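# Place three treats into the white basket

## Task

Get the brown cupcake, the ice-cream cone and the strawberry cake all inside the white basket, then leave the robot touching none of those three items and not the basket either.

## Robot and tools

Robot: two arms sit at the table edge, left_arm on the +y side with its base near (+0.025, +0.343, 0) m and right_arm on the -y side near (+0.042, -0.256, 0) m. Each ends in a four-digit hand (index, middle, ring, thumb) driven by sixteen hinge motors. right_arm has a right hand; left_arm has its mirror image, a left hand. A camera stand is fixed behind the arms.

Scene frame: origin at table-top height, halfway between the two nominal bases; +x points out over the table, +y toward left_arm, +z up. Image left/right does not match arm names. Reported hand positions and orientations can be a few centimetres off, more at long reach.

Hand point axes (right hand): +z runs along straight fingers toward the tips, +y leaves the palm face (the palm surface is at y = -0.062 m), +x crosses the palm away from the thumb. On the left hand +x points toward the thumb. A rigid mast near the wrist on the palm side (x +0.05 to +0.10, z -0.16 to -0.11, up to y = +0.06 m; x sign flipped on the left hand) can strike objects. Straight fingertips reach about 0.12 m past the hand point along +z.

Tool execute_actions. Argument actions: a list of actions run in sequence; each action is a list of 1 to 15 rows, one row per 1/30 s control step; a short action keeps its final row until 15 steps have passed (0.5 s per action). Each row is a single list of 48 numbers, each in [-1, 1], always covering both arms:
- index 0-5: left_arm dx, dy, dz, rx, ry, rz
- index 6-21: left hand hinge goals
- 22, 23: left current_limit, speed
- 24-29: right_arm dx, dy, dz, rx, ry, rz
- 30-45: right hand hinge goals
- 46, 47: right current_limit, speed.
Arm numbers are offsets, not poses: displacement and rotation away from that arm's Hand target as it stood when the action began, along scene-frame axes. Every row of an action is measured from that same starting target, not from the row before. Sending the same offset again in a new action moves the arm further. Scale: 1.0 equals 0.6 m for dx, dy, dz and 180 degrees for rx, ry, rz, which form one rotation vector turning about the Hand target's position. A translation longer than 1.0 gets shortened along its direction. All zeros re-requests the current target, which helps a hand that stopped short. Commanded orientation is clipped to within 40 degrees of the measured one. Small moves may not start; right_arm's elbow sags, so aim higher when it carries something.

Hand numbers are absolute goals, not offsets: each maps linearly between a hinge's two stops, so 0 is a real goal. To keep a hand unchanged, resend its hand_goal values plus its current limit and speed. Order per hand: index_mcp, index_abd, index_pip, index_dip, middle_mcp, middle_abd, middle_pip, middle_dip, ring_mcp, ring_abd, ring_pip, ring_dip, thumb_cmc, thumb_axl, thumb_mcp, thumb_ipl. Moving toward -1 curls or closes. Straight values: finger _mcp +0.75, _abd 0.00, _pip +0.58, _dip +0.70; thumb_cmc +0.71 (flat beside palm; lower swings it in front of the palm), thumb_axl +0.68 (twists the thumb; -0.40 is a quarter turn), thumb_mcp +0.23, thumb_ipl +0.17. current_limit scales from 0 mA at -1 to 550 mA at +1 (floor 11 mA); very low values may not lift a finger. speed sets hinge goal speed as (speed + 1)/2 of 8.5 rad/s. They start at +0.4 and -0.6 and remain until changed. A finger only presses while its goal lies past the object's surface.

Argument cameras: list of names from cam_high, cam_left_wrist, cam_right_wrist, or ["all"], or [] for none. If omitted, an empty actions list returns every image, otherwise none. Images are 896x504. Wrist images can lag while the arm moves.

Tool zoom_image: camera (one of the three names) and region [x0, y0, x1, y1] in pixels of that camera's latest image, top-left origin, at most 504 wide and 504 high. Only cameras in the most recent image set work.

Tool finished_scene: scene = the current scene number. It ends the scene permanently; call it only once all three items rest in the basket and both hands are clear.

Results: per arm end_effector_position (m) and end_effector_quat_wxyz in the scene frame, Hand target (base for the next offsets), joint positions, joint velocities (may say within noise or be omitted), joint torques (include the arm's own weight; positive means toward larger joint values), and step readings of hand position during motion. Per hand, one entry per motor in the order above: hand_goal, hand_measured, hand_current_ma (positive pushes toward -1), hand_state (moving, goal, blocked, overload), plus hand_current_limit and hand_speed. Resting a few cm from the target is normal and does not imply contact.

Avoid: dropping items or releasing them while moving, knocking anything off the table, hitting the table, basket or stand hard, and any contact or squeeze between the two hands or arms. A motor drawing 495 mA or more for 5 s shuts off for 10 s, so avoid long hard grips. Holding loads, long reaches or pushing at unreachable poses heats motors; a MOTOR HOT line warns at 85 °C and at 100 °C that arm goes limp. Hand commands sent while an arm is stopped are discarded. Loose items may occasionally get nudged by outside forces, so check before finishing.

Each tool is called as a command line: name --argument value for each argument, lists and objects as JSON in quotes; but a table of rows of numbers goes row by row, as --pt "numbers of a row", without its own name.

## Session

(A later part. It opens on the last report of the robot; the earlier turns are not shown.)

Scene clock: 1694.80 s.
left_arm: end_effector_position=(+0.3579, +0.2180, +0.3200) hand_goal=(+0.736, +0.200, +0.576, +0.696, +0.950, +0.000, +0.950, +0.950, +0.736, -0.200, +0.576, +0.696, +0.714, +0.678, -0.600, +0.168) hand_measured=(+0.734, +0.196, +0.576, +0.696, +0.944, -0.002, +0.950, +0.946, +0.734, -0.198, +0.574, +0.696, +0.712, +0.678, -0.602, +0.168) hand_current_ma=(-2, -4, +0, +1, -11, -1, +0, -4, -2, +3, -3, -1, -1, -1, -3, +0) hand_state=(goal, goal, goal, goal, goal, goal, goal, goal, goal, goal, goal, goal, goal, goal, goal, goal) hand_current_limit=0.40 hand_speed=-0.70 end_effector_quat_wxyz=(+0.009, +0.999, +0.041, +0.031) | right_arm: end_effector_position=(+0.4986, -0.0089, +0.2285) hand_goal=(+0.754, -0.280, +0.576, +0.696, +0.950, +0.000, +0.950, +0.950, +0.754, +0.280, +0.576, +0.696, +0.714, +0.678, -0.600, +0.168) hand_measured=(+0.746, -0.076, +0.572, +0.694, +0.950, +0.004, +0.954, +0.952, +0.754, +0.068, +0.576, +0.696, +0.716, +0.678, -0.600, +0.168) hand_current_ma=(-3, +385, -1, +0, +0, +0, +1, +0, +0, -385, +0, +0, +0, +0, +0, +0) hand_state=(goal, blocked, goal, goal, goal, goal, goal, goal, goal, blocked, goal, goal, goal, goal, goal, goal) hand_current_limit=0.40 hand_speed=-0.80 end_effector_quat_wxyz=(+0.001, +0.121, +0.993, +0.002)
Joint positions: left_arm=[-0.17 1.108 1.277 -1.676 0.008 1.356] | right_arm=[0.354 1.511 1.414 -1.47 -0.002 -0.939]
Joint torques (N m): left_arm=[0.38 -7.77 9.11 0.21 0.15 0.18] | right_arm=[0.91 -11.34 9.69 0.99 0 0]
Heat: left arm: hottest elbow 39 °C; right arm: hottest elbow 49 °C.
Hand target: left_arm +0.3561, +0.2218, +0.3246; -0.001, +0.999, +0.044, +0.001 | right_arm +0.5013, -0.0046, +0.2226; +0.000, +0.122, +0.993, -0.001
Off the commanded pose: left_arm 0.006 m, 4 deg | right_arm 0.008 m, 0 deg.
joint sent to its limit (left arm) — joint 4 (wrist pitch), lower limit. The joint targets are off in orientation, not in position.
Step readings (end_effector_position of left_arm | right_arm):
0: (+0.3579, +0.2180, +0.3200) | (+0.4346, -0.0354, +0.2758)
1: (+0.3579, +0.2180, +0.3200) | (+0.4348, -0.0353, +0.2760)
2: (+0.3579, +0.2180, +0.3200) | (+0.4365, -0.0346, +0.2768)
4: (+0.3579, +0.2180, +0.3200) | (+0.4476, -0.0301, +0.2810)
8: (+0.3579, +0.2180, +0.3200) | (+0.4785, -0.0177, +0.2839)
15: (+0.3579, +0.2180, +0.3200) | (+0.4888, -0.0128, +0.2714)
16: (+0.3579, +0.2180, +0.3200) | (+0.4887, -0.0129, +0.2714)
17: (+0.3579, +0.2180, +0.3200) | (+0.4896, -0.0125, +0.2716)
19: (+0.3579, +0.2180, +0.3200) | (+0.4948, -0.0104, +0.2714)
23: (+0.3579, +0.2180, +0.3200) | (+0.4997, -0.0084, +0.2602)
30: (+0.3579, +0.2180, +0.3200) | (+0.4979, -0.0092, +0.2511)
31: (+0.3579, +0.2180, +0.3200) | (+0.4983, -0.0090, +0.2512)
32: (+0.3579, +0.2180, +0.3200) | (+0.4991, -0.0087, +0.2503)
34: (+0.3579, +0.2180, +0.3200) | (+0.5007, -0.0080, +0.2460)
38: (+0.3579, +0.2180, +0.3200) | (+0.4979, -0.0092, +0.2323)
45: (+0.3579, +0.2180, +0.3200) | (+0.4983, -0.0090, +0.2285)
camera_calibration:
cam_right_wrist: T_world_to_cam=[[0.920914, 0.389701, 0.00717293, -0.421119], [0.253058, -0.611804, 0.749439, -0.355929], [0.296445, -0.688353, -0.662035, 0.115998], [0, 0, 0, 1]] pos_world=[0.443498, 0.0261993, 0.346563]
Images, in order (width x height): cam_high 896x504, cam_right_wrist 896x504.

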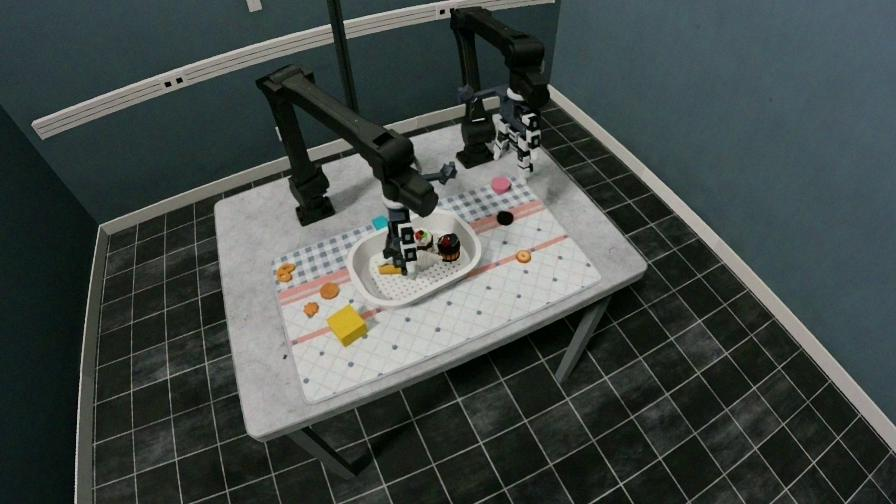

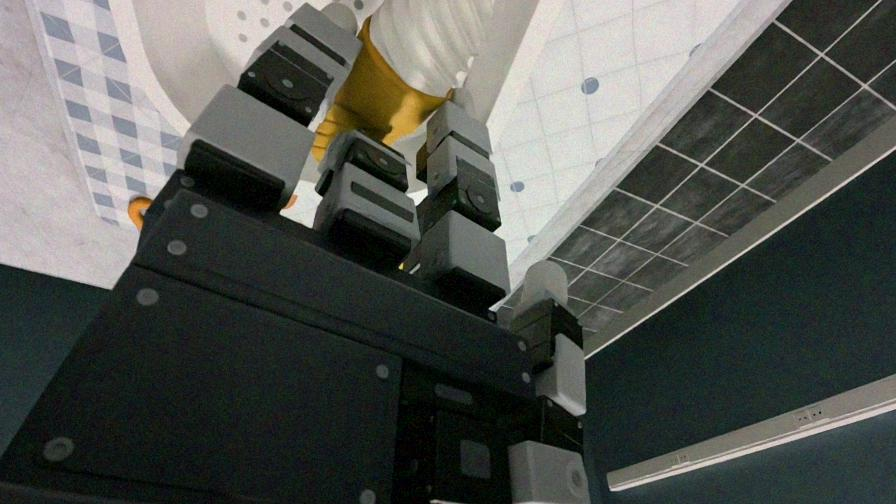

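execute_actions --actions '[[[0,0,0,0,0,0,0.735,0.2,0.576,0.696,0.95,0,0.95,0.95,0.735,-0.2,0.576,0.696,0.714,0.678,-0.6,0.168,0.4,-0.7,-0.014,-0.008,-0.05,0,0,0,0.754,-0.28,0.576,0.696,0.95,0,0.95,0.95,0.754,0.28,0.576,0.696,0.714,0.678,-0.6,0.168,0.4,-0.8]],[[0,0,0,0,0,0,0.735,0.2,0.576,0.696,0.95,0,0.95,0.95,0.735,-0.2,0.576,0.696,0.714,0.678,-0.6,0.168,0.4,-0.7,0,0,-0.03,0,0,0,0.754,-0.28,0.576,0.696,0.95,0,0.95,0.95,0.754,0.28,0.576,0.696,0.714,0.678,-0.6,0.168,0.4,-0.8]]]' --cameras '["cam_high","cam_right_wrist"]'

zoom_image --camera "cam_high" --region '[330, 180, 490, 320]'

Scene clock: 1708.13 s.
left_arm: end_effector_position=(+0.3579, +0.2180, +0.3200) hand_goal=(+0.736, +0.200, +0.576, +0.696, +0.950, +0.000, +0.950, +0.950, +0.736, -0.200, +0.576, +0.696, +0.714, +0.678, -0.600, +0.168) hand_measured=(+0.734, +0.196, +0.576, +0.696, +0.944, -0.002, +0.950, +0.946, +0.734, -0.198, +0.574, +0.696, +0.712, +0.678, -0.602, +0.168) hand_current_ma=(-2, -4, +0, +1, -11, -1, +0, -4, -2, +3, -3, -1, -1, -1, -3, +0) hand_state=(goal, goal, goal, goal, goal, goal, goal, goal, goal, goal, goal, goal, goal, goal, goal, goal) hand_current_limit=0.40 hand_speed=-0.70 end_effector_quat_wxyz=(+0.009, +0.999, +0.041, +0.031) | right_arm: end_effector_position=(+0.4910, -0.0121, +0.1803) hand_goal=(+0.754, -0.280, +0.576, +0.696, +0.950, +0.000, +0.950, +0.950, +0.754, +0.280, +0.576, +0.696, +0.714, +0.678, -0.600, +0.168) hand_measured=(+0.746, -0.076, +0.572, +0.694, +0.950, +0.004, +0.954, +0.952, +0.754, +0.068, +0.576, +0.696, +0.716, +0.678, -0.600, +0.168) hand_current_ma=(-3, +385, -1, +0, +0, +0, +1, +0, +0, -385, +0, +0, +0, +0, +0, +0) hand_state=(goal, blocked, goal, goal, goal, goal, goal, goal, goal, blocked, goal, goal, goal, goal, goal, goal) hand_current_limit=0.40 hand_speed=-0.80 end_effector_quat_wxyz=(+0.001, +0.121, +0.993, +0.001)
Joint positions: left_arm=[-0.17 1.108 1.277 -1.676 0.008 1.356] | right_arm=[0.354 1.509 1.285 -1.342 -0.001 -0.939]
Joint torques (N m): left_arm=[0.38 -7.71 9.11 0.21 0.14 0.18] | right_arm=[0.79 -11.28 9.31 1.02 -0.02 -0.01]
Heat: left arm: hottest elbow 39 °C; right arm: hottest elbow 46 °C.
Hand target: left_arm +0.3561, +0.2218, +0.3246; -0.001, +0.999, +0.044, +0.001 | right_arm +0.4929, -0.0094, +0.1745; +0.001, +0.122, +0.993, -0.001
Off the commanded pose: left_arm 0.006 m, 4 deg | right_arm 0.007 m, 0 deg.
joint sent to its limit (left arm) — joint 4 (wrist pitch), lower limit. The joint targets are off in orientation, not in position.
Step readings (end_effector_position of left_arm | right_arm):
0: (+0.3579, +0.2180, +0.3200) | (+0.4986, -0.0089, +0.2285)
1: (+0.3579, +0.2180, +0.3200) | (+0.4987, -0.0089, +0.2284)
2: (+0.3579, +0.2180, +0.3200) | (+0.4990, -0.0087, +0.2267)
4: (+0.3579, +0.2180, +0.3200) | (+0.4993, -0.0087, +0.2195)
8: (+0.3579, +0.2180, +0.3200) | (+0.4906, -0.0122, +0.1969)
15: (+0.3579, +0.2180, +0.3200) | (+0.4897, -0.0126, +0.1914)
16: (+0.3579, +0.2180, +0.3200) | (+0.4900, -0.0125, +0.1915)
17: (+0.3579, +0.2180, +0.3200) | (+0.4907, -0.0122, +0.1913)
19: (+0.3579, +0.2180, +0.3200) | (+0.4924, -0.0115, +0.1897)
23: (+0.3579, +0.2180, +0.3200) | (+0.4912, -0.0120, +0.1826)
30: (+0.3579, +0.2180, +0.3200) | (+0.4907, -0.0122, +0.1802)
camera_calibration:
cam_right_wrist: T_world_to_cam=[[0.920902, 0.389728, 0.00716326, -0.412519], [0.252994, -0.611588, 0.749636, -0.319802], [0.296535, -0.688529, -0.661812, 0.0839708], [0, 0, 0, 1]] pos_world=[0.435898, 0.022999, 0.298263]
Images, in order (width x height): cam_high 896x504, cam_right_wrist 896x504.

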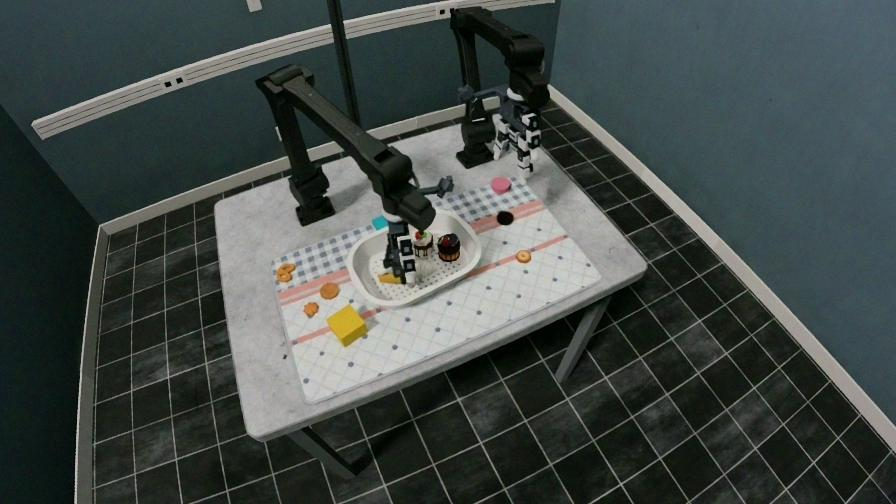

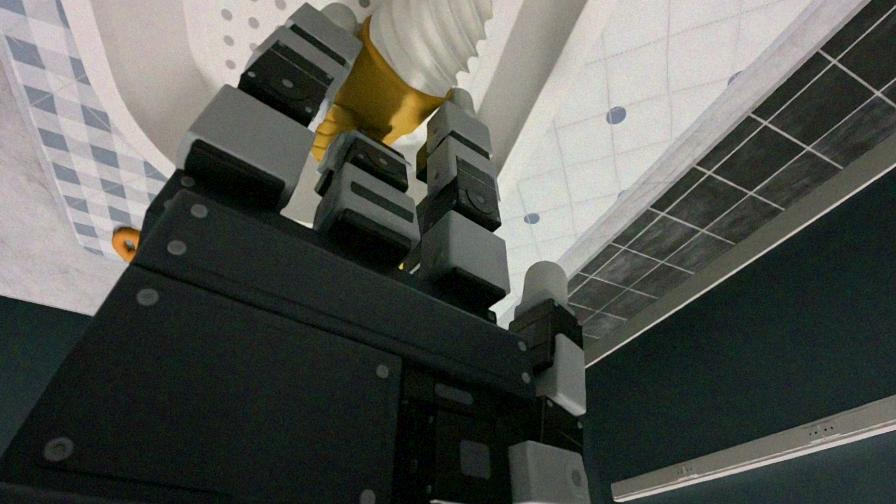

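Scaled by 3.150 from the camera's 896x504 image, which has a finer 1280x720 frame.

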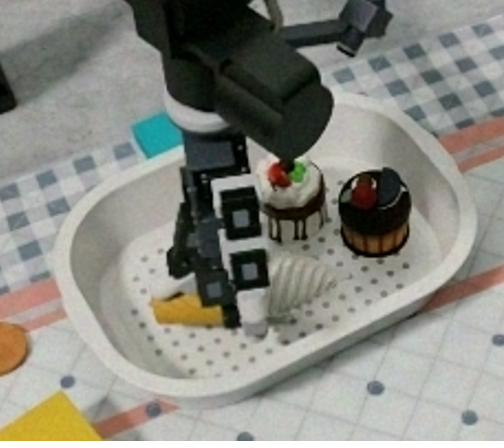

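execute_actions --actions '[[[0,0,0,0,0,0,0.735,0.2,0.576,0.696,0.95,0,0.95,0.95,0.735,-0.2,0.576,0.696,0.714,0.678,-0.6,0.168,0.4,-0.7,0,0,-0.02,0,0,0,0.754,-0.28,0.576,0.696,0.95,0,0.95,0.95,0.754,0.28,0.576,0.696,0.714,0.678,-0.6,0.168,0.4,-0.8]],[[0,0,0,0,0,0,0.735,0.2,0.576,0.696,0.95,0,0.95,0.95,0.735,-0.2,0.576,0.696,0.714,0.678,-0.6,0.168,0.4,-0.7,0,0,-0.012,0,0,0,0.754,-0.28,0.576,0.696,0.95,0,0.95,0.95,0.754,0.28,0.576,0.696,0.714,0.678,-0.6,0.168,0.4,-0.8]]]' --cameras '["cam_high","cam_right_wrist"]'

zoom_image --camera "cam_high" --region '[330, 180, 490, 320]'

Scene clock: 1720.60 s.
left_arm: end_effector_position=(+0.3579, +0.2180, +0.3200) hand_goal=(+0.736, +0.200, +0.576, +0.696, +0.950, +0.000, +0.950, +0.950, +0.736, -0.200, +0.576, +0.696, +0.714, +0.678, -0.600, +0.168) hand_measured=(+0.734, +0.196, +0.576, +0.696, +0.944, -0.002, +0.950, +0.946, +0.734, -0.198, +0.574, +0.696, +0.712, +0.678, -0.602, +0.168) hand_current_ma=(-2, -4, +0, +1, -11, -1, +0, -4, -2, +3, -3, -1, -1, -1, -3, +0) hand_state=(goal, goal, goal, goal, goal, goal, goal, goal, goal, goal, goal, goal, goal, goal, goal, goal) hand_current_limit=0.40 hand_speed=-0.70 end_effector_quat_wxyz=(+0.009, +0.999, +0.041, +0.031) | right_arm: end_effector_position=(+0.4913, -0.0120, +0.1641) hand_goal=(+0.754, -0.280, +0.576, +0.696, +0.950, +0.000, +0.950, +0.950, +0.754, +0.280, +0.576, +0.696, +0.714, +0.678, -0.600, +0.168) hand_measured=(+0.746, -0.076, +0.572, +0.694, +0.950, +0.004, +0.954, +0.952, +0.754, +0.068, +0.576, +0.696, +0.716, +0.678, -0.600, +0.168) hand_current_ma=(-3, +385, -1, +0, +0, +0, +1, +0, +0, -385, +0, +0, +0, +0, +0, +0) hand_state=(goal, blocked, goal, goal, goal, goal, goal, goal, goal, blocked, goal, goal, goal, goal, goal, goal) hand_current_limit=0.40 hand_speed=-0.80 end_effector_quat_wxyz=(+0.004, +0.121, +0.993, +0.003)
Joint positions: left_arm=[-0.17 1.108 1.277 -1.676 0.008 1.356] | right_arm=[0.354 1.517 1.248 -1.292 -0.001 -0.939]
Joint torques (N m): left_arm=[0.32 -7.71 9.11 0.23 0.14 0.18] | right_arm=[0.73 -10.87 9.14 1.06 -0.01 -0.02]
Heat: left arm: hottest elbow 39 °C; right arm: hottest elbow 44 °C.
Hand target: left_arm +0.3561, +0.2218, +0.3246; -0.001, +0.999, +0.044, +0.001 | right_arm +0.4929, -0.0094, +0.1555; +0.001, +0.122, +0.993, -0.001
Off the commanded pose: left_arm 0.006 m, 4 deg | right_arm 0.009 m, 1 deg.
joint sent to its limit (left arm) — joint 4 (wrist pitch), lower limit. The joint targets are off in orientation, not in position.
Step readings (end_effector_position of left_arm | right_arm):
0: (+0.3579, +0.2180, +0.3200) | (+0.4910, -0.0121, +0.1803)
1: (+0.3579, +0.2180, +0.3200) | (+0.4910, -0.0121, +0.1803)
2: (+0.3579, +0.2180, +0.3200) | (+0.4912, -0.0120, +0.1799)
4: (+0.3579, +0.2180, +0.3200) | (+0.4920, -0.0117, +0.1783)
8: (+0.3579, +0.2180, +0.3200) | (+0.4909, -0.0121, +0.1733)
15: (+0.3579, +0.2180, +0.3200) | (+0.4909, -0.0121, +0.1710)
16: (+0.3579, +0.2180, +0.3200) | (+0.4910, -0.0121, +0.1710)
17: (+0.3579, +0.2180, +0.3200) | (+0.4912, -0.0120, +0.1708)
19: (+0.3579, +0.2180, +0.3200) | (+0.4919, -0.0117, +0.1701)
23: (+0.3579, +0.2180, +0.3200) | (+0.4913, -0.0119, +0.1665)
30: (+0.3579, +0.2180, +0.3200) | (+0.4912, -0.0120, +0.1641)
camera_calibration:
cam_right_wrist: T_world_to_cam=[[0.920862, 0.389664, 0.0132306, -0.413691], [0.248753, -0.613313, 0.749646, -0.305584], [0.300225, -0.68703, -0.661706, 0.071495], [0, 0, 0, 1]] pos_world=[0.435503, 0.0229012, 0.281862]
Images, in order (width x height): cam_high 896x504, cam_right_wrist 896x504.

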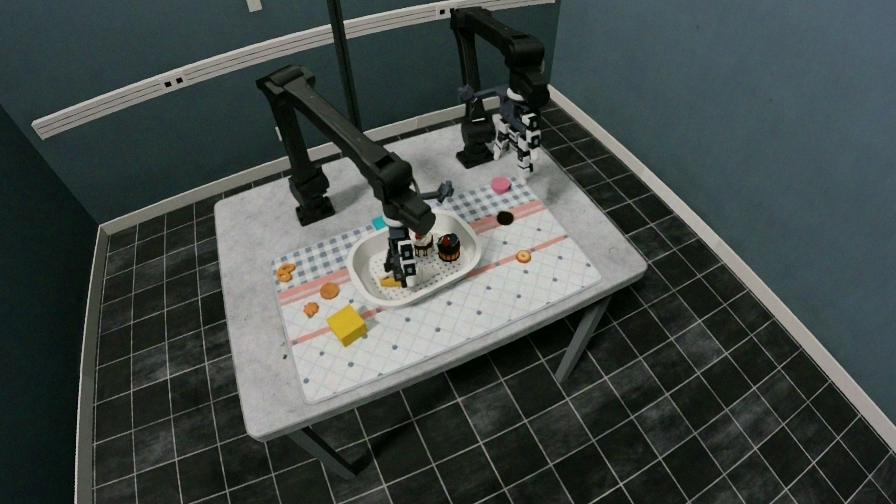

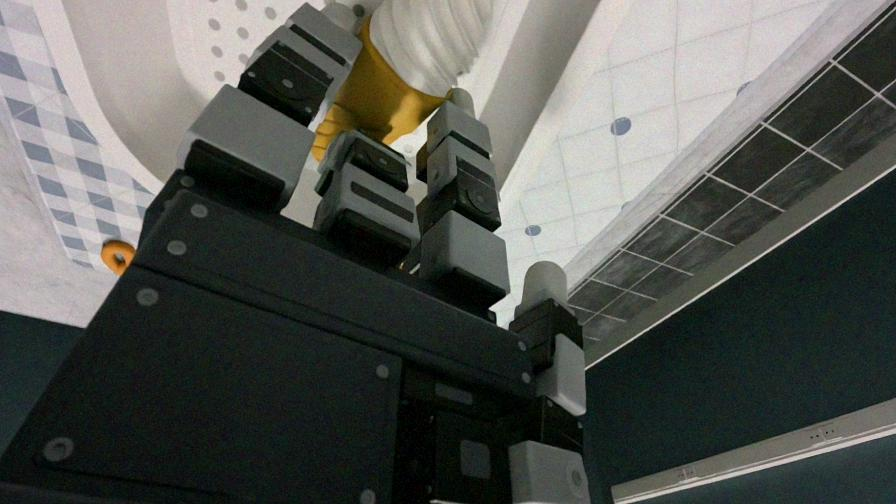

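Scaled by 3.150 from the camera's 896x504 image, which has a finer 1280x720 frame.

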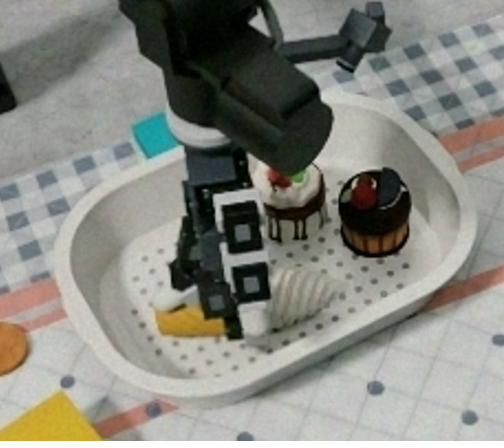

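execute_actions --actions '[[[0,0,0,0,0,0,0.735,0.2,0.576,0.696,0.95,0,0.95,0.95,0.735,-0.2,0.576,0.696,0.714,0.678,-0.6,0.168,0.4,-0.7,0,0,-0.01,0,0,0,0.754,-0.28,0.576,0.696,0.95,0,0.95,0.95,0.754,0.28,0.576,0.696,0.714,0.678,-0.6,0.168,0.4,-0.8]],[[0,0,0,0,0,0,0.735,0.2,0.576,0.696,0.95,0,0.95,0.95,0.735,-0.2,0.576,0.696,0.714,0.678,-0.6,0.168,0.4,-0.7,0,0,0,0,0,0,0.754,-0.28,0.576,0.696,0.95,0,0.95,0.95,0.754,0.28,0.576,0.696,0.714,0.678,-0.6,0.168,0.4,-0.8]]]' --cameras '["cam_high","cam_right_wrist"]'

zoom_image --camera "cam_high" --region '[330, 180, 490, 320]'

Scene clock: 1734.03 s.
left_arm: end_effector_position=(+0.3579, +0.2180, +0.3200) hand_goal=(+0.736, +0.200, +0.576, +0.696, +0.950, +0.000, +0.950, +0.950, +0.736, -0.200, +0.576, +0.696, +0.714, +0.678, -0.600, +0.168) hand_measured=(+0.734, +0.196, +0.576, +0.696, +0.944, -0.002, +0.950, +0.946, +0.734, -0.198, +0.574, +0.696, +0.712, +0.678, -0.602, +0.168) hand_current_ma=(-2, -4, +0, +1, -11, -1, +0, -4, -2, +3, -3, -1, -1, -1, -3, +0) hand_state=(goal, goal, goal, goal, goal, goal, goal, goal, goal, goal, goal, goal, goal, goal, goal, goal) hand_current_limit=0.40 hand_speed=-0.70 end_effector_quat_wxyz=(+0.009, +0.999, +0.041, +0.031) | right_arm: end_effector_position=(+0.4919, -0.0117, +0.1635) hand_goal=(+0.754, -0.280, +0.576, +0.696, +0.950, +0.000, +0.950, +0.950, +0.754, +0.280, +0.576, +0.696, +0.714, +0.678, -0.600, +0.168) hand_measured=(+0.748, -0.076, +0.572, +0.694, +0.954, +0.002, +0.954, +0.952, +0.756, +0.068, +0.576, +0.696, +0.716, +0.678, -0.600, +0.168) hand_current_ma=(-1, +385, -1, +0, +0, +0, +1, +0, +0, -385, +0, +0, +0, +0, +0, +0) hand_state=(goal, blocked, goal, goal, goal, goal, goal, goal, goal, blocked, goal, goal, goal, goal, goal, goal) hand_current_limit=0.40 hand_speed=-0.80 end_effector_quat_wxyz=(+0.006, +0.121, +0.993, +0.004)
Joint positions: left_arm=[-0.17 1.108 1.277 -1.676 0.008 1.356] | right_arm=[0.354 1.517 1.246 -1.286 -0.001 -0.939]
Joint torques (N m): left_arm=[0.38 -7.71 9.11 0.23 0.14 0.18] | right_arm=[0.73 -10.64 8.38 1.42 -0.01 -0.02]
Heat: left arm: hottest elbow 39 °C; right arm: hottest elbow 43 °C.
Hand target: left_arm +0.3561, +0.2218, +0.3246; -0.001, +0.999, +0.044, +0.001 | right_arm +0.4929, -0.0094, +0.1494; +0.001, +0.122, +0.993, -0.001
Off the commanded pose: left_arm 0.006 m, 4 deg | right_arm 0.014 m, 1 deg.
joint sent to its limit (left arm) — joint 4 (wrist pitch), lower limit. The joint targets are off in orientation, not in position.
Step readings (end_effector_position of left_arm | right_arm):
0: (+0.3579, +0.2180, +0.3200) | (+0.4913, -0.0120, +0.1641)
1: (+0.3579, +0.2180, +0.3200) | (+0.4913, -0.0120, +0.1641)
2: (+0.3579, +0.2180, +0.3200) | (+0.4914, -0.0119, +0.1640)
4: (+0.3579, +0.2180, +0.3200) | (+0.4917, -0.0118, +0.1636)
8: (+0.3579, +0.2180, +0.3200) | (+0.4919, -0.0117, +0.1635)
15: (+0.3579, +0.2180, +0.3200) | (+0.4919, -0.0117, +0.1635)
16: (+0.3579, +0.2180, +0.3200) | (+0.4919, -0.0117, +0.1635)
17: (+0.3579, +0.2180, +0.3200) | (+0.4919, -0.0117, +0.1635)
19: (+0.3579, +0.2180, +0.3200) | (+0.4919, -0.0117, +0.1635)
23: (+0.3579, +0.2180, +0.3200) | (+0.4919, -0.0117, +0.1635)
30: (+0.3579, +0.2180, +0.3200) | (+0.4919, -0.0117, +0.1635)
camera_calibration:
cam_right_wrist: T_world_to_cam=[[0.920804, 0.389651, 0.0170812, -0.414966], [0.246065, -0.614354, 0.74968, -0.303862], [0.302607, -0.686106, -0.66158, 0.0699448], [0, 0, 0, 1]] pos_world=[0.435706, 0.0230025, 0.281161]
Images, in order (width x height): cam_high 896x504, cam_right_wrist 896x504.

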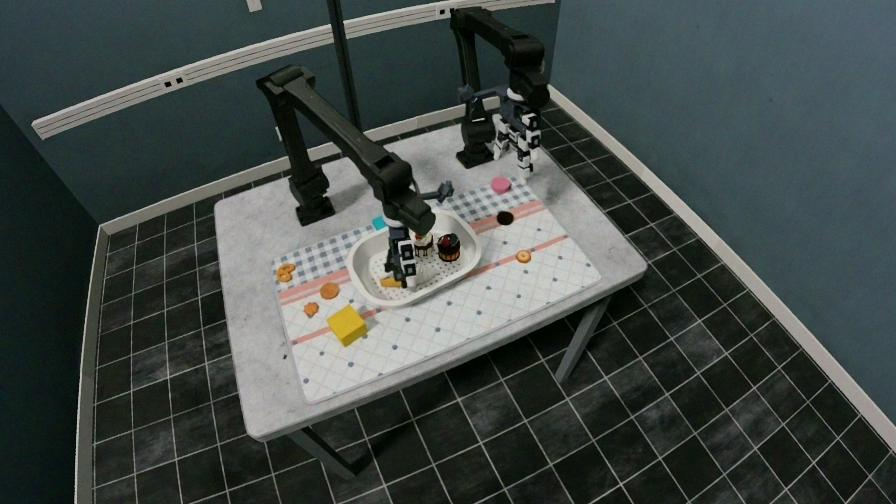

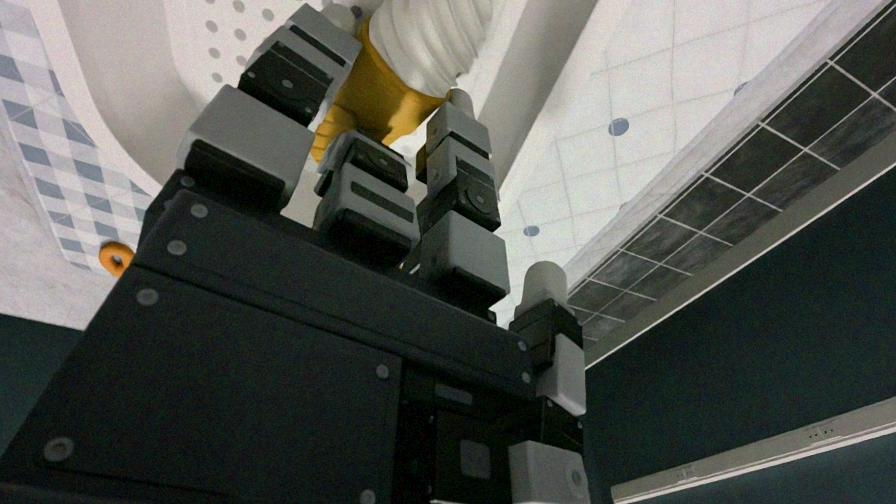

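Scaled by 3.150 from the camera's 896x504 image, which has a finer 1280x720 frame.

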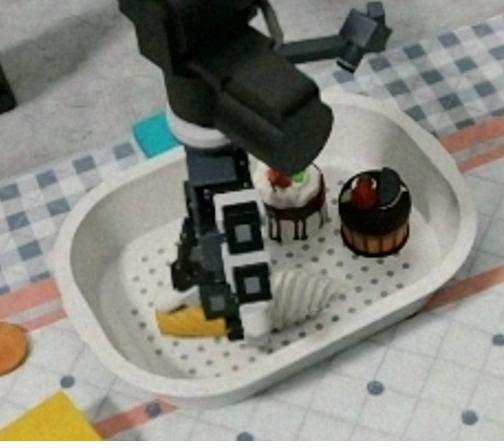

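execute_actions --actions '[[[0,0,0,0,0,0,0.735,0.2,0.576,0.696,0.95,0,0.95,0.95,0.735,-0.2,0.576,0.696,0.714,0.678,-0.6,0.168,0.4,-0.7,0,0,0.01,0,0,0,0.754,-0.07,0.576,0.696,0.95,0,0.95,0.95,0.754,0.06,0.576,0.696,0.714,0.678,-0.6,0.168,0.4,-0.85]],[[0,0,0,0,0,0,0.735,0.2,0.576,0.696,0.95,0,0.95,0.95,0.735,-0.2,0.576,0.696,0.714,0.678,-0.6,0.168,0.4,-0.7,0,0,0,0,0,0,0.754,0.07,0.576,0.696,0.95,0,0.95,0.95,0.754,-0.1,0.576,0.696,0.714,0.678,-0.6,0.168,0.4,-0.85]]]' --cameras '["cam_high","cam_right_wrist"]'

zoom_image --camera "cam_high" --region '[330, 180, 490, 320]'

Scene clock: 1746.10 s.
left_arm: end_effector_position=(+0.3579, +0.2180, +0.3200) hand_goal=(+0.736, +0.200, +0.576, +0.696, +0.950, +0.000, +0.950, +0.950, +0.736, -0.200, +0.576, +0.696, +0.714, +0.678, -0.600, +0.168) hand_measured=(+0.734, +0.196, +0.576, +0.696, +0.944, -0.002, +0.950, +0.946, +0.734, -0.198, +0.574, +0.696, +0.712, +0.678, -0.602, +0.168) hand_current_ma=(-2, -4, +0, +1, -11, -1, +0, -4, -2, +3, -3, -1, -1, -1, -3, +0) hand_state=(goal, goal, goal, goal, goal, goal, goal, goal, goal, goal, goal, goal, goal, goal, goal, goal) hand_current_limit=0.40 hand_speed=-0.70 end_effector_quat_wxyz=(+0.009, +0.999, +0.041, +0.031) | right_arm: end_effector_position=(+0.4920, -0.0118, +0.1635) hand_goal=(+0.754, +0.070, +0.576, +0.696, +0.950, +0.000, +0.950, +0.950, +0.754, -0.100, +0.576, +0.696, +0.714, +0.678, -0.600, +0.168) hand_measured=(+0.750, +0.066, +0.574, +0.694, +0.952, +0.002, +0.954, +0.952, +0.754, -0.096, +0.576, +0.696, +0.716, +0.678, -0.600, +0.168) hand_current_ma=(-1, +0, +0, +0, +0, +0, +1, +0, +0, +1, +0, +0, +0, +0, +0, +0) hand_state=(goal, goal, goal, goal, goal, goal, goal, goal, goal, goal, goal, goal, goal, goal, goal, goal) hand_current_limit=0.40 hand_speed=-0.85 end_effector_quat_wxyz=(+0.006, +0.121, +0.993, +0.004)
Joint positions: left_arm=[-0.17 1.108 1.277 -1.676 0.008 1.356] | right_arm=[0.354 1.517 1.246 -1.286 0 -0.939]
Joint torques (N m): left_arm=[0.38 -7.71 9.11 0.23 0.14 0.18] | right_arm=[0.79 -10.99 9.31 0.84 -0.04 -0.02]
Heat: left arm: hottest elbow 39 °C; right arm: hottest elbow 42 °C.
Hand target: left_arm +0.3561, +0.2218, +0.3246; -0.001, +0.999, +0.044, +0.001 | right_arm +0.4929, -0.0094, +0.1555; +0.001, +0.122, +0.993, -0.001
Off the commanded pose: left_arm 0.006 m, 4 deg | right_arm 0.008 m, 1 deg.
joint sent to its limit (left arm) — joint 4 (wrist pitch), lower limit. The joint targets are off in orientation, not in position.
Step readings (end_effector_position of left_arm | right_arm):
0: (+0.3579, +0.2180, +0.3200) | (+0.4919, -0.0117, +0.1635)
1: (+0.3579, +0.2180, +0.3200) | (+0.4919, -0.0117, +0.1635)
2: (+0.3579, +0.2180, +0.3200) | (+0.4919, -0.0117, +0.1635)
4: (+0.3579, +0.2180, +0.3200) | (+0.4919, -0.0117, +0.1635)
8: (+0.3579, +0.2180, +0.3200) | (+0.4919, -0.0117, +0.1635)
15: (+0.3579, +0.2180, +0.3200) | (+0.4920, -0.0118, +0.1635)
16: (+0.3579, +0.2180, +0.3200) | (+0.4920, -0.0118, +0.1635)
17: (+0.3579, +0.2180, +0.3200) | (+0.4920, -0.0118, +0.1635)
19: (+0.3579, +0.2180, +0.3200) | (+0.4920, -0.0118, +0.1635)
23: (+0.3579, +0.2180, +0.3200) | (+0.4920, -0.0118, +0.1635)
30: (+0.3579, +0.2180, +0.3200) | (+0.4920, -0.0118, +0.1635)
camera_calibration:
cam_right_wrist: T_world_to_cam=[[0.920788, 0.389689, 0.0170925, -0.415014], [0.245857, -0.613836, 0.750173, -0.303934], [0.302826, -0.686548, -0.66102, 0.0695374], [0, 0, 0, 1]] pos_world=[0.435807, 0.0229018, 0.281062]
Images, in order (width x height): cam_high 896x504, cam_right_wrist 896x504.

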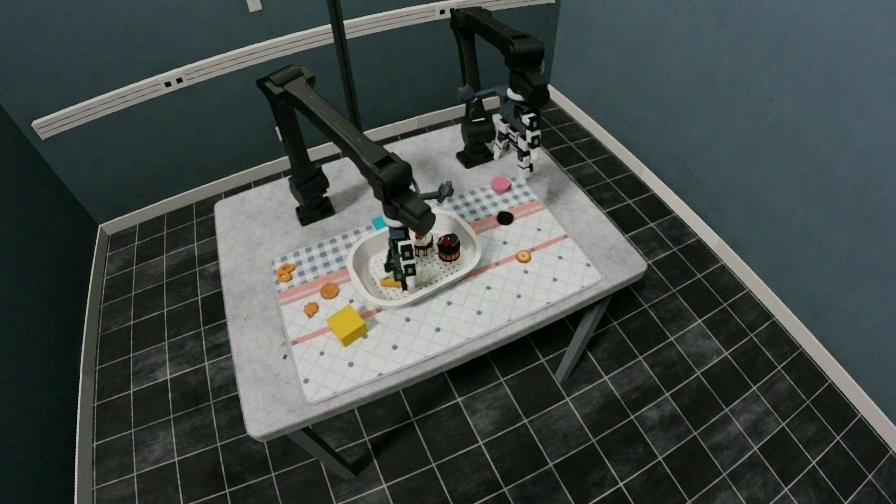

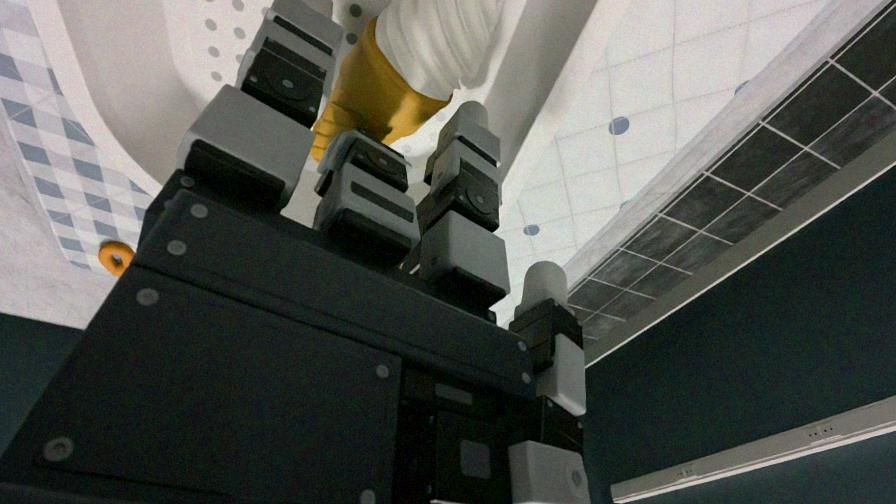

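Scaled by 3.150 from the camera's 896x504 image, which has a finer 1280x720 frame.

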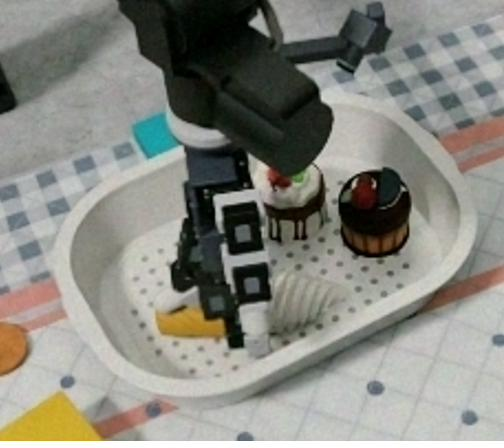

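execute_actions --actions '[[[0,0,0,0,0,0,0.735,0.2,0.576,0.696,0.95,0,0.95,0.95,0.735,-0.2,0.576,0.696,0.714,0.678,-0.6,0.168,0.4,-0.7,0,0,0.05,0,0,0,0.754,0.07,0.576,0.696,0.95,0,0.95,0.95,0.754,-0.1,0.576,0.696,0.714,0.678,-0.6,0.168,0.4,-0.85]],[[0,0,0,0,0,0,0.735,0.2,0.576,0.696,0.95,0,0.95,0.95,0.735,-0.2,0.576,0.696,0.714,0.678,-0.6,0.168,0.4,-0.7,0,0,0.08,0,0,0,0.754,0.07,0.576,0.696,0.95,0,0.95,0.95,0.754,-0.1,0.576,0.696,0.714,0.678,-0.6,0.168,0.4,-0.85]],[[0,0,0,0,0,0,0.735,0.2,0.576,0.696,0.95,0,0.95,0.95,0.735,-0.2,0.576,0.696,0.714,0.678,-0.6,0.168,0.4,-0.7,0,0,0.08,0,0,0,0.754,0.07,0.576,0.696,0.95,0,0.95,0.95,0.754,-0.1,0.576,0.696,0.714,0.678,-0.6,0.168,0.4,-0.85]],[[0,0,0,0,0,0,0.735,0.2,0.576,0.696,0.95,0,0.95,0.95,0.735,-0.2,0.576,0.696,0.714,0.678,-0.6,0.168,0.4,-0.7,0.05,-0.1,0,0,0,0,0.754,0.07,0.576,0.696,0.95,0,0.95,0.95,0.754,-0.1,0.576,0.696,0.714,0.678,-0.6,0.168,0.4,-0.85]],[[0,0,0,0,0,0,0.735,0.2,0.576,0.696,0.95,0,0.95,0.95,0.735,-0.2,0.576,0.696,0.714,0.678,-0.6,0.168,0.4,-0.7,0.05,-0.1,0,0,0,0,0.754,0.07,0.576,0.696,0.95,0,0.95,0.95,0.754,-0.1,0.576,0.696,0.714,0.678,-0.6,0.168,0.4,-0.85]],[[0,0,0,0,0,0,0.735,0.2,0.576,0.696,0.95,0,0.95,0.95,0.735,-0.2,0.576,0.696,0.714,0.678,-0.6,0.168,0.4,-0.7,0.05,-0.1,0,0,0,0,0.754,0.07,0.576,0.696,0.95,0,0.95,0.95,0.754,-0.1,0.576,0.696,0.714,0.678,-0.6,0.168,0.4,-0.85]]]' --cameras '["cam_high","cam_right_wrist"]'

zoom_image --camera "cam_high" --region '[330, 180, 490, 320]'

Scene clock: 1764.37 s.
left_arm: end_effector_position=(+0.3579, +0.2180, +0.3200) hand_goal=(+0.736, +0.200, +0.576, +0.696, +0.950, +0.000, +0.950, +0.950, +0.736, -0.200, +0.576, +0.696, +0.714, +0.678, -0.600, +0.168) hand_measured=(+0.734, +0.196, +0.576, +0.696, +0.944, -0.002, +0.950, +0.946, +0.734, -0.198, +0.574, +0.696, +0.712, +0.678, -0.602, +0.168) hand_current_ma=(-2, -4, +0, +1, -11, -1, +0, -4, -2, +3, -3, -1, -1, -1, -3, +0) hand_state=(goal, goal, goal, goal, goal, goal, goal, goal, goal, goal, goal, goal, goal, goal, goal, goal) hand_current_limit=0.40 hand_speed=-0.70 end_effector_quat_wxyz=(+0.009, +0.999, +0.041, +0.031) | right_arm: end_effector_position=(+0.5715, -0.1939, +0.2719) hand_goal=(+0.754, +0.070, +0.576, +0.696, +0.950, +0.000, +0.950, +0.950, +0.754, -0.100, +0.576, +0.696, +0.714, +0.678, -0.600, +0.168) hand_measured=(+0.752, +0.072, +0.574, +0.694, +0.946, +0.002, +0.950, +0.952, +0.752, -0.098, +0.576, +0.696, +0.716, +0.678, -0.600, +0.168) hand_current_ma=(+0, +0, +0, +0, -1, +0, +0, +0, +0, +0, +0, +0, +0, +0, +0, +0) hand_state=(goal, goal, goal, goal, goal, goal, goal, goal, goal, goal, goal, goal, goal, goal, goal, goal) hand_current_limit=0.40 hand_speed=-0.85 end_effector_quat_wxyz=(-0.008, +0.131, +0.991, -0.003)
Joint positions: left_arm=[-0.17 1.108 1.277 -1.676 0.008 1.356] | right_arm=[-0.062 1.62 1.66 -1.626 0.005 -1.336]
Joint torques (N m): left_arm=[0.38 -7.71 9.11 0.23 0.14 0.18] | right_arm=[0.79 -12.51 13.48 0.35 -0.24 -0.17]
Heat: left arm: hottest elbow 39 °C; right arm: hottest elbow 42 °C.
Hand target: left_arm +0.3561, +0.2218, +0.3246; -0.001, +0.999, +0.044, +0.001 | right_arm +0.5829, -0.1894, +0.2814; +0.001, +0.122, +0.993, -0.001
Off the commanded pose: left_arm 0.006 m, 4 deg | right_arm 0.016 m, 1 deg.
joint sent to its limit (left arm) — joint 4 (wrist pitch), lower limit. The joint targets are off in orientation, not in position.
Step readings (end_effector_position of left_arm | right_arm):
0: (+0.3579, +0.2180, +0.3200) | (+0.4920, -0.0118, +0.1635)
1: (+0.3579, +0.2180, +0.3200) | (+0.4920, -0.0118, +0.1635)
2: (+0.3579, +0.2180, +0.3200) | (+0.4913, -0.0121, +0.1633)
4: (+0.3579, +0.2180, +0.3200) | (+0.4875, -0.0137, +0.1621)
8: (+0.3579, +0.2180, +0.3200) | (+0.4816, -0.0162, +0.1618)
15: (+0.3579, +0.2180, +0.3200) | (+0.4811, -0.0164, +0.1643)
16: (+0.3579, +0.2180, +0.3200) | (+0.4810, -0.0164, +0.1645)
17: (+0.3579, +0.2180, +0.3200) | (+0.4798, -0.0169, +0.1658)
19: (+0.3579, +0.2180, +0.3200) | (+0.4779, -0.0177, +0.1724)
23: (+0.3579, +0.2180, +0.3200) | (+0.4807, -0.0165, +0.1977)
30: (+0.3579, +0.2180, +0.3200) | (+0.4846, -0.0149, +0.2194)
31: (+0.3579, +0.2180, +0.3200) | (+0.4840, -0.0152, +0.2193)
32: (+0.3579, +0.2180, +0.3200) | (+0.4824, -0.0158, +0.2204)
34: (+0.3579, +0.2180, +0.3200) | (+0.4788, -0.0173, +0.2263)
38: (+0.3579, +0.2180, +0.3200) | (+0.4828, -0.0156, +0.2506)
45: (+0.3579, +0.2180, +0.3200) | (+0.4853, -0.0146, +0.2648)
46: (+0.3579, +0.2180, +0.3200) | (+0.4849, -0.0148, +0.2646)
47: (+0.3579, +0.2180, +0.3200) | (+0.4853, -0.0169, +0.2646)
49: (+0.3579, +0.2180, +0.3200) | (+0.4882, -0.0243, +0.2648)
53: (+0.3579, +0.2180, +0.3200) | (+0.5039, -0.0605, +0.2671)
60: (+0.3579, +0.2180, +0.3200) | (+0.5137, -0.0791, +0.2729)
61: (+0.3579, +0.2180, +0.3200) | (+0.5135, -0.0785, +0.2726)
62: (+0.3579, +0.2180, +0.3200) | (+0.5138, -0.0796, +0.2727)
64: (+0.3579, +0.2180, +0.3200) | (+0.5176, -0.0849, +0.2732)
68: (+0.3579, +0.2180, +0.3200) | (+0.5344, -0.1181, +0.2723)
75: (+0.3579, +0.2180, +0.3200) | (+0.5426, -0.1380, +0.2688)
76: (+0.3579, +0.2180, +0.3200) | (+0.5423, -0.1376, +0.2689)
77: (+0.3579, +0.2180, +0.3200) | (+0.5428, -0.1385, +0.2697)
79: (+0.3579, +0.2180, +0.3200) | (+0.5477, -0.1430, +0.2725)
83: (+0.3579, +0.2180, +0.3200) | (+0.5651, -0.1751, +0.2754)
90: (+0.3579, +0.2180, +0.3200) | (+0.5719, -0.1969, +0.2700)
camera_calibration:
cam_right_wrist: T_world_to_cam=[[0.92825, 0.371738, -0.0127543, -0.418746], [0.255156, -0.61144, 0.749023, -0.521214], [0.270642, -0.698535, -0.662421, 0.0086135], [0, 0, 0, 1]] pos_world=[0.519361, -0.157011, 0.390767]
Images, in order (width x height): cam_high 896x504, cam_right_wrist 896x504.

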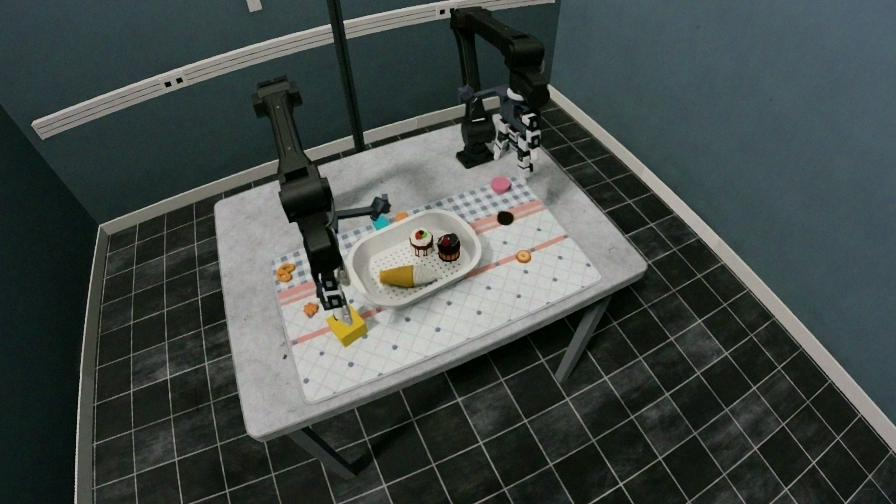

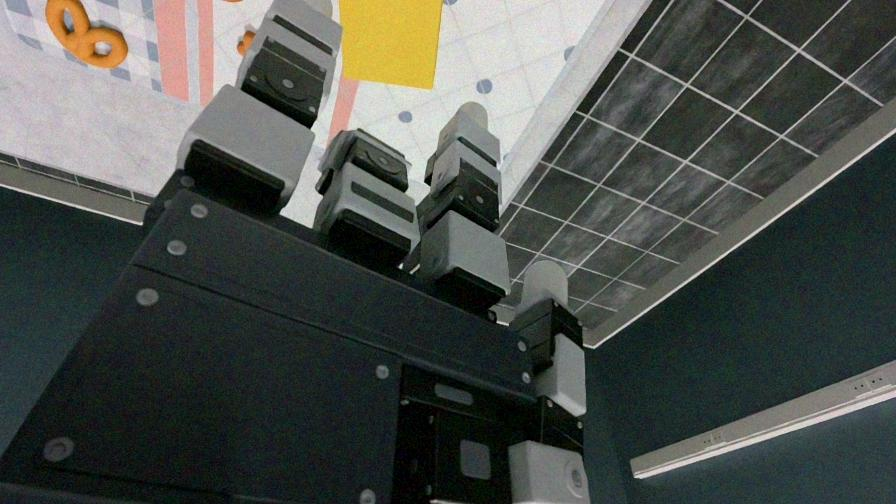

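Scaled by 3.150 from the camera's 896x504 image, which has a finer 1280x720 frame.

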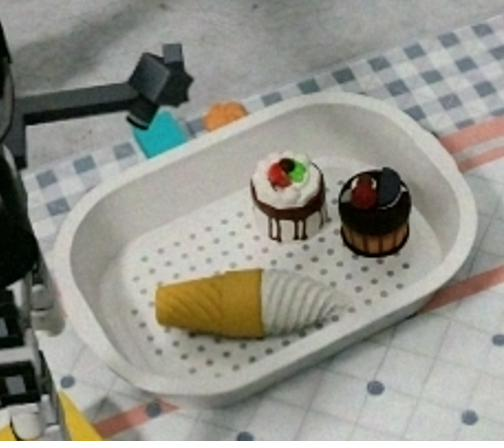

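finished_scene --scene 1

The scene is finished: the task was done.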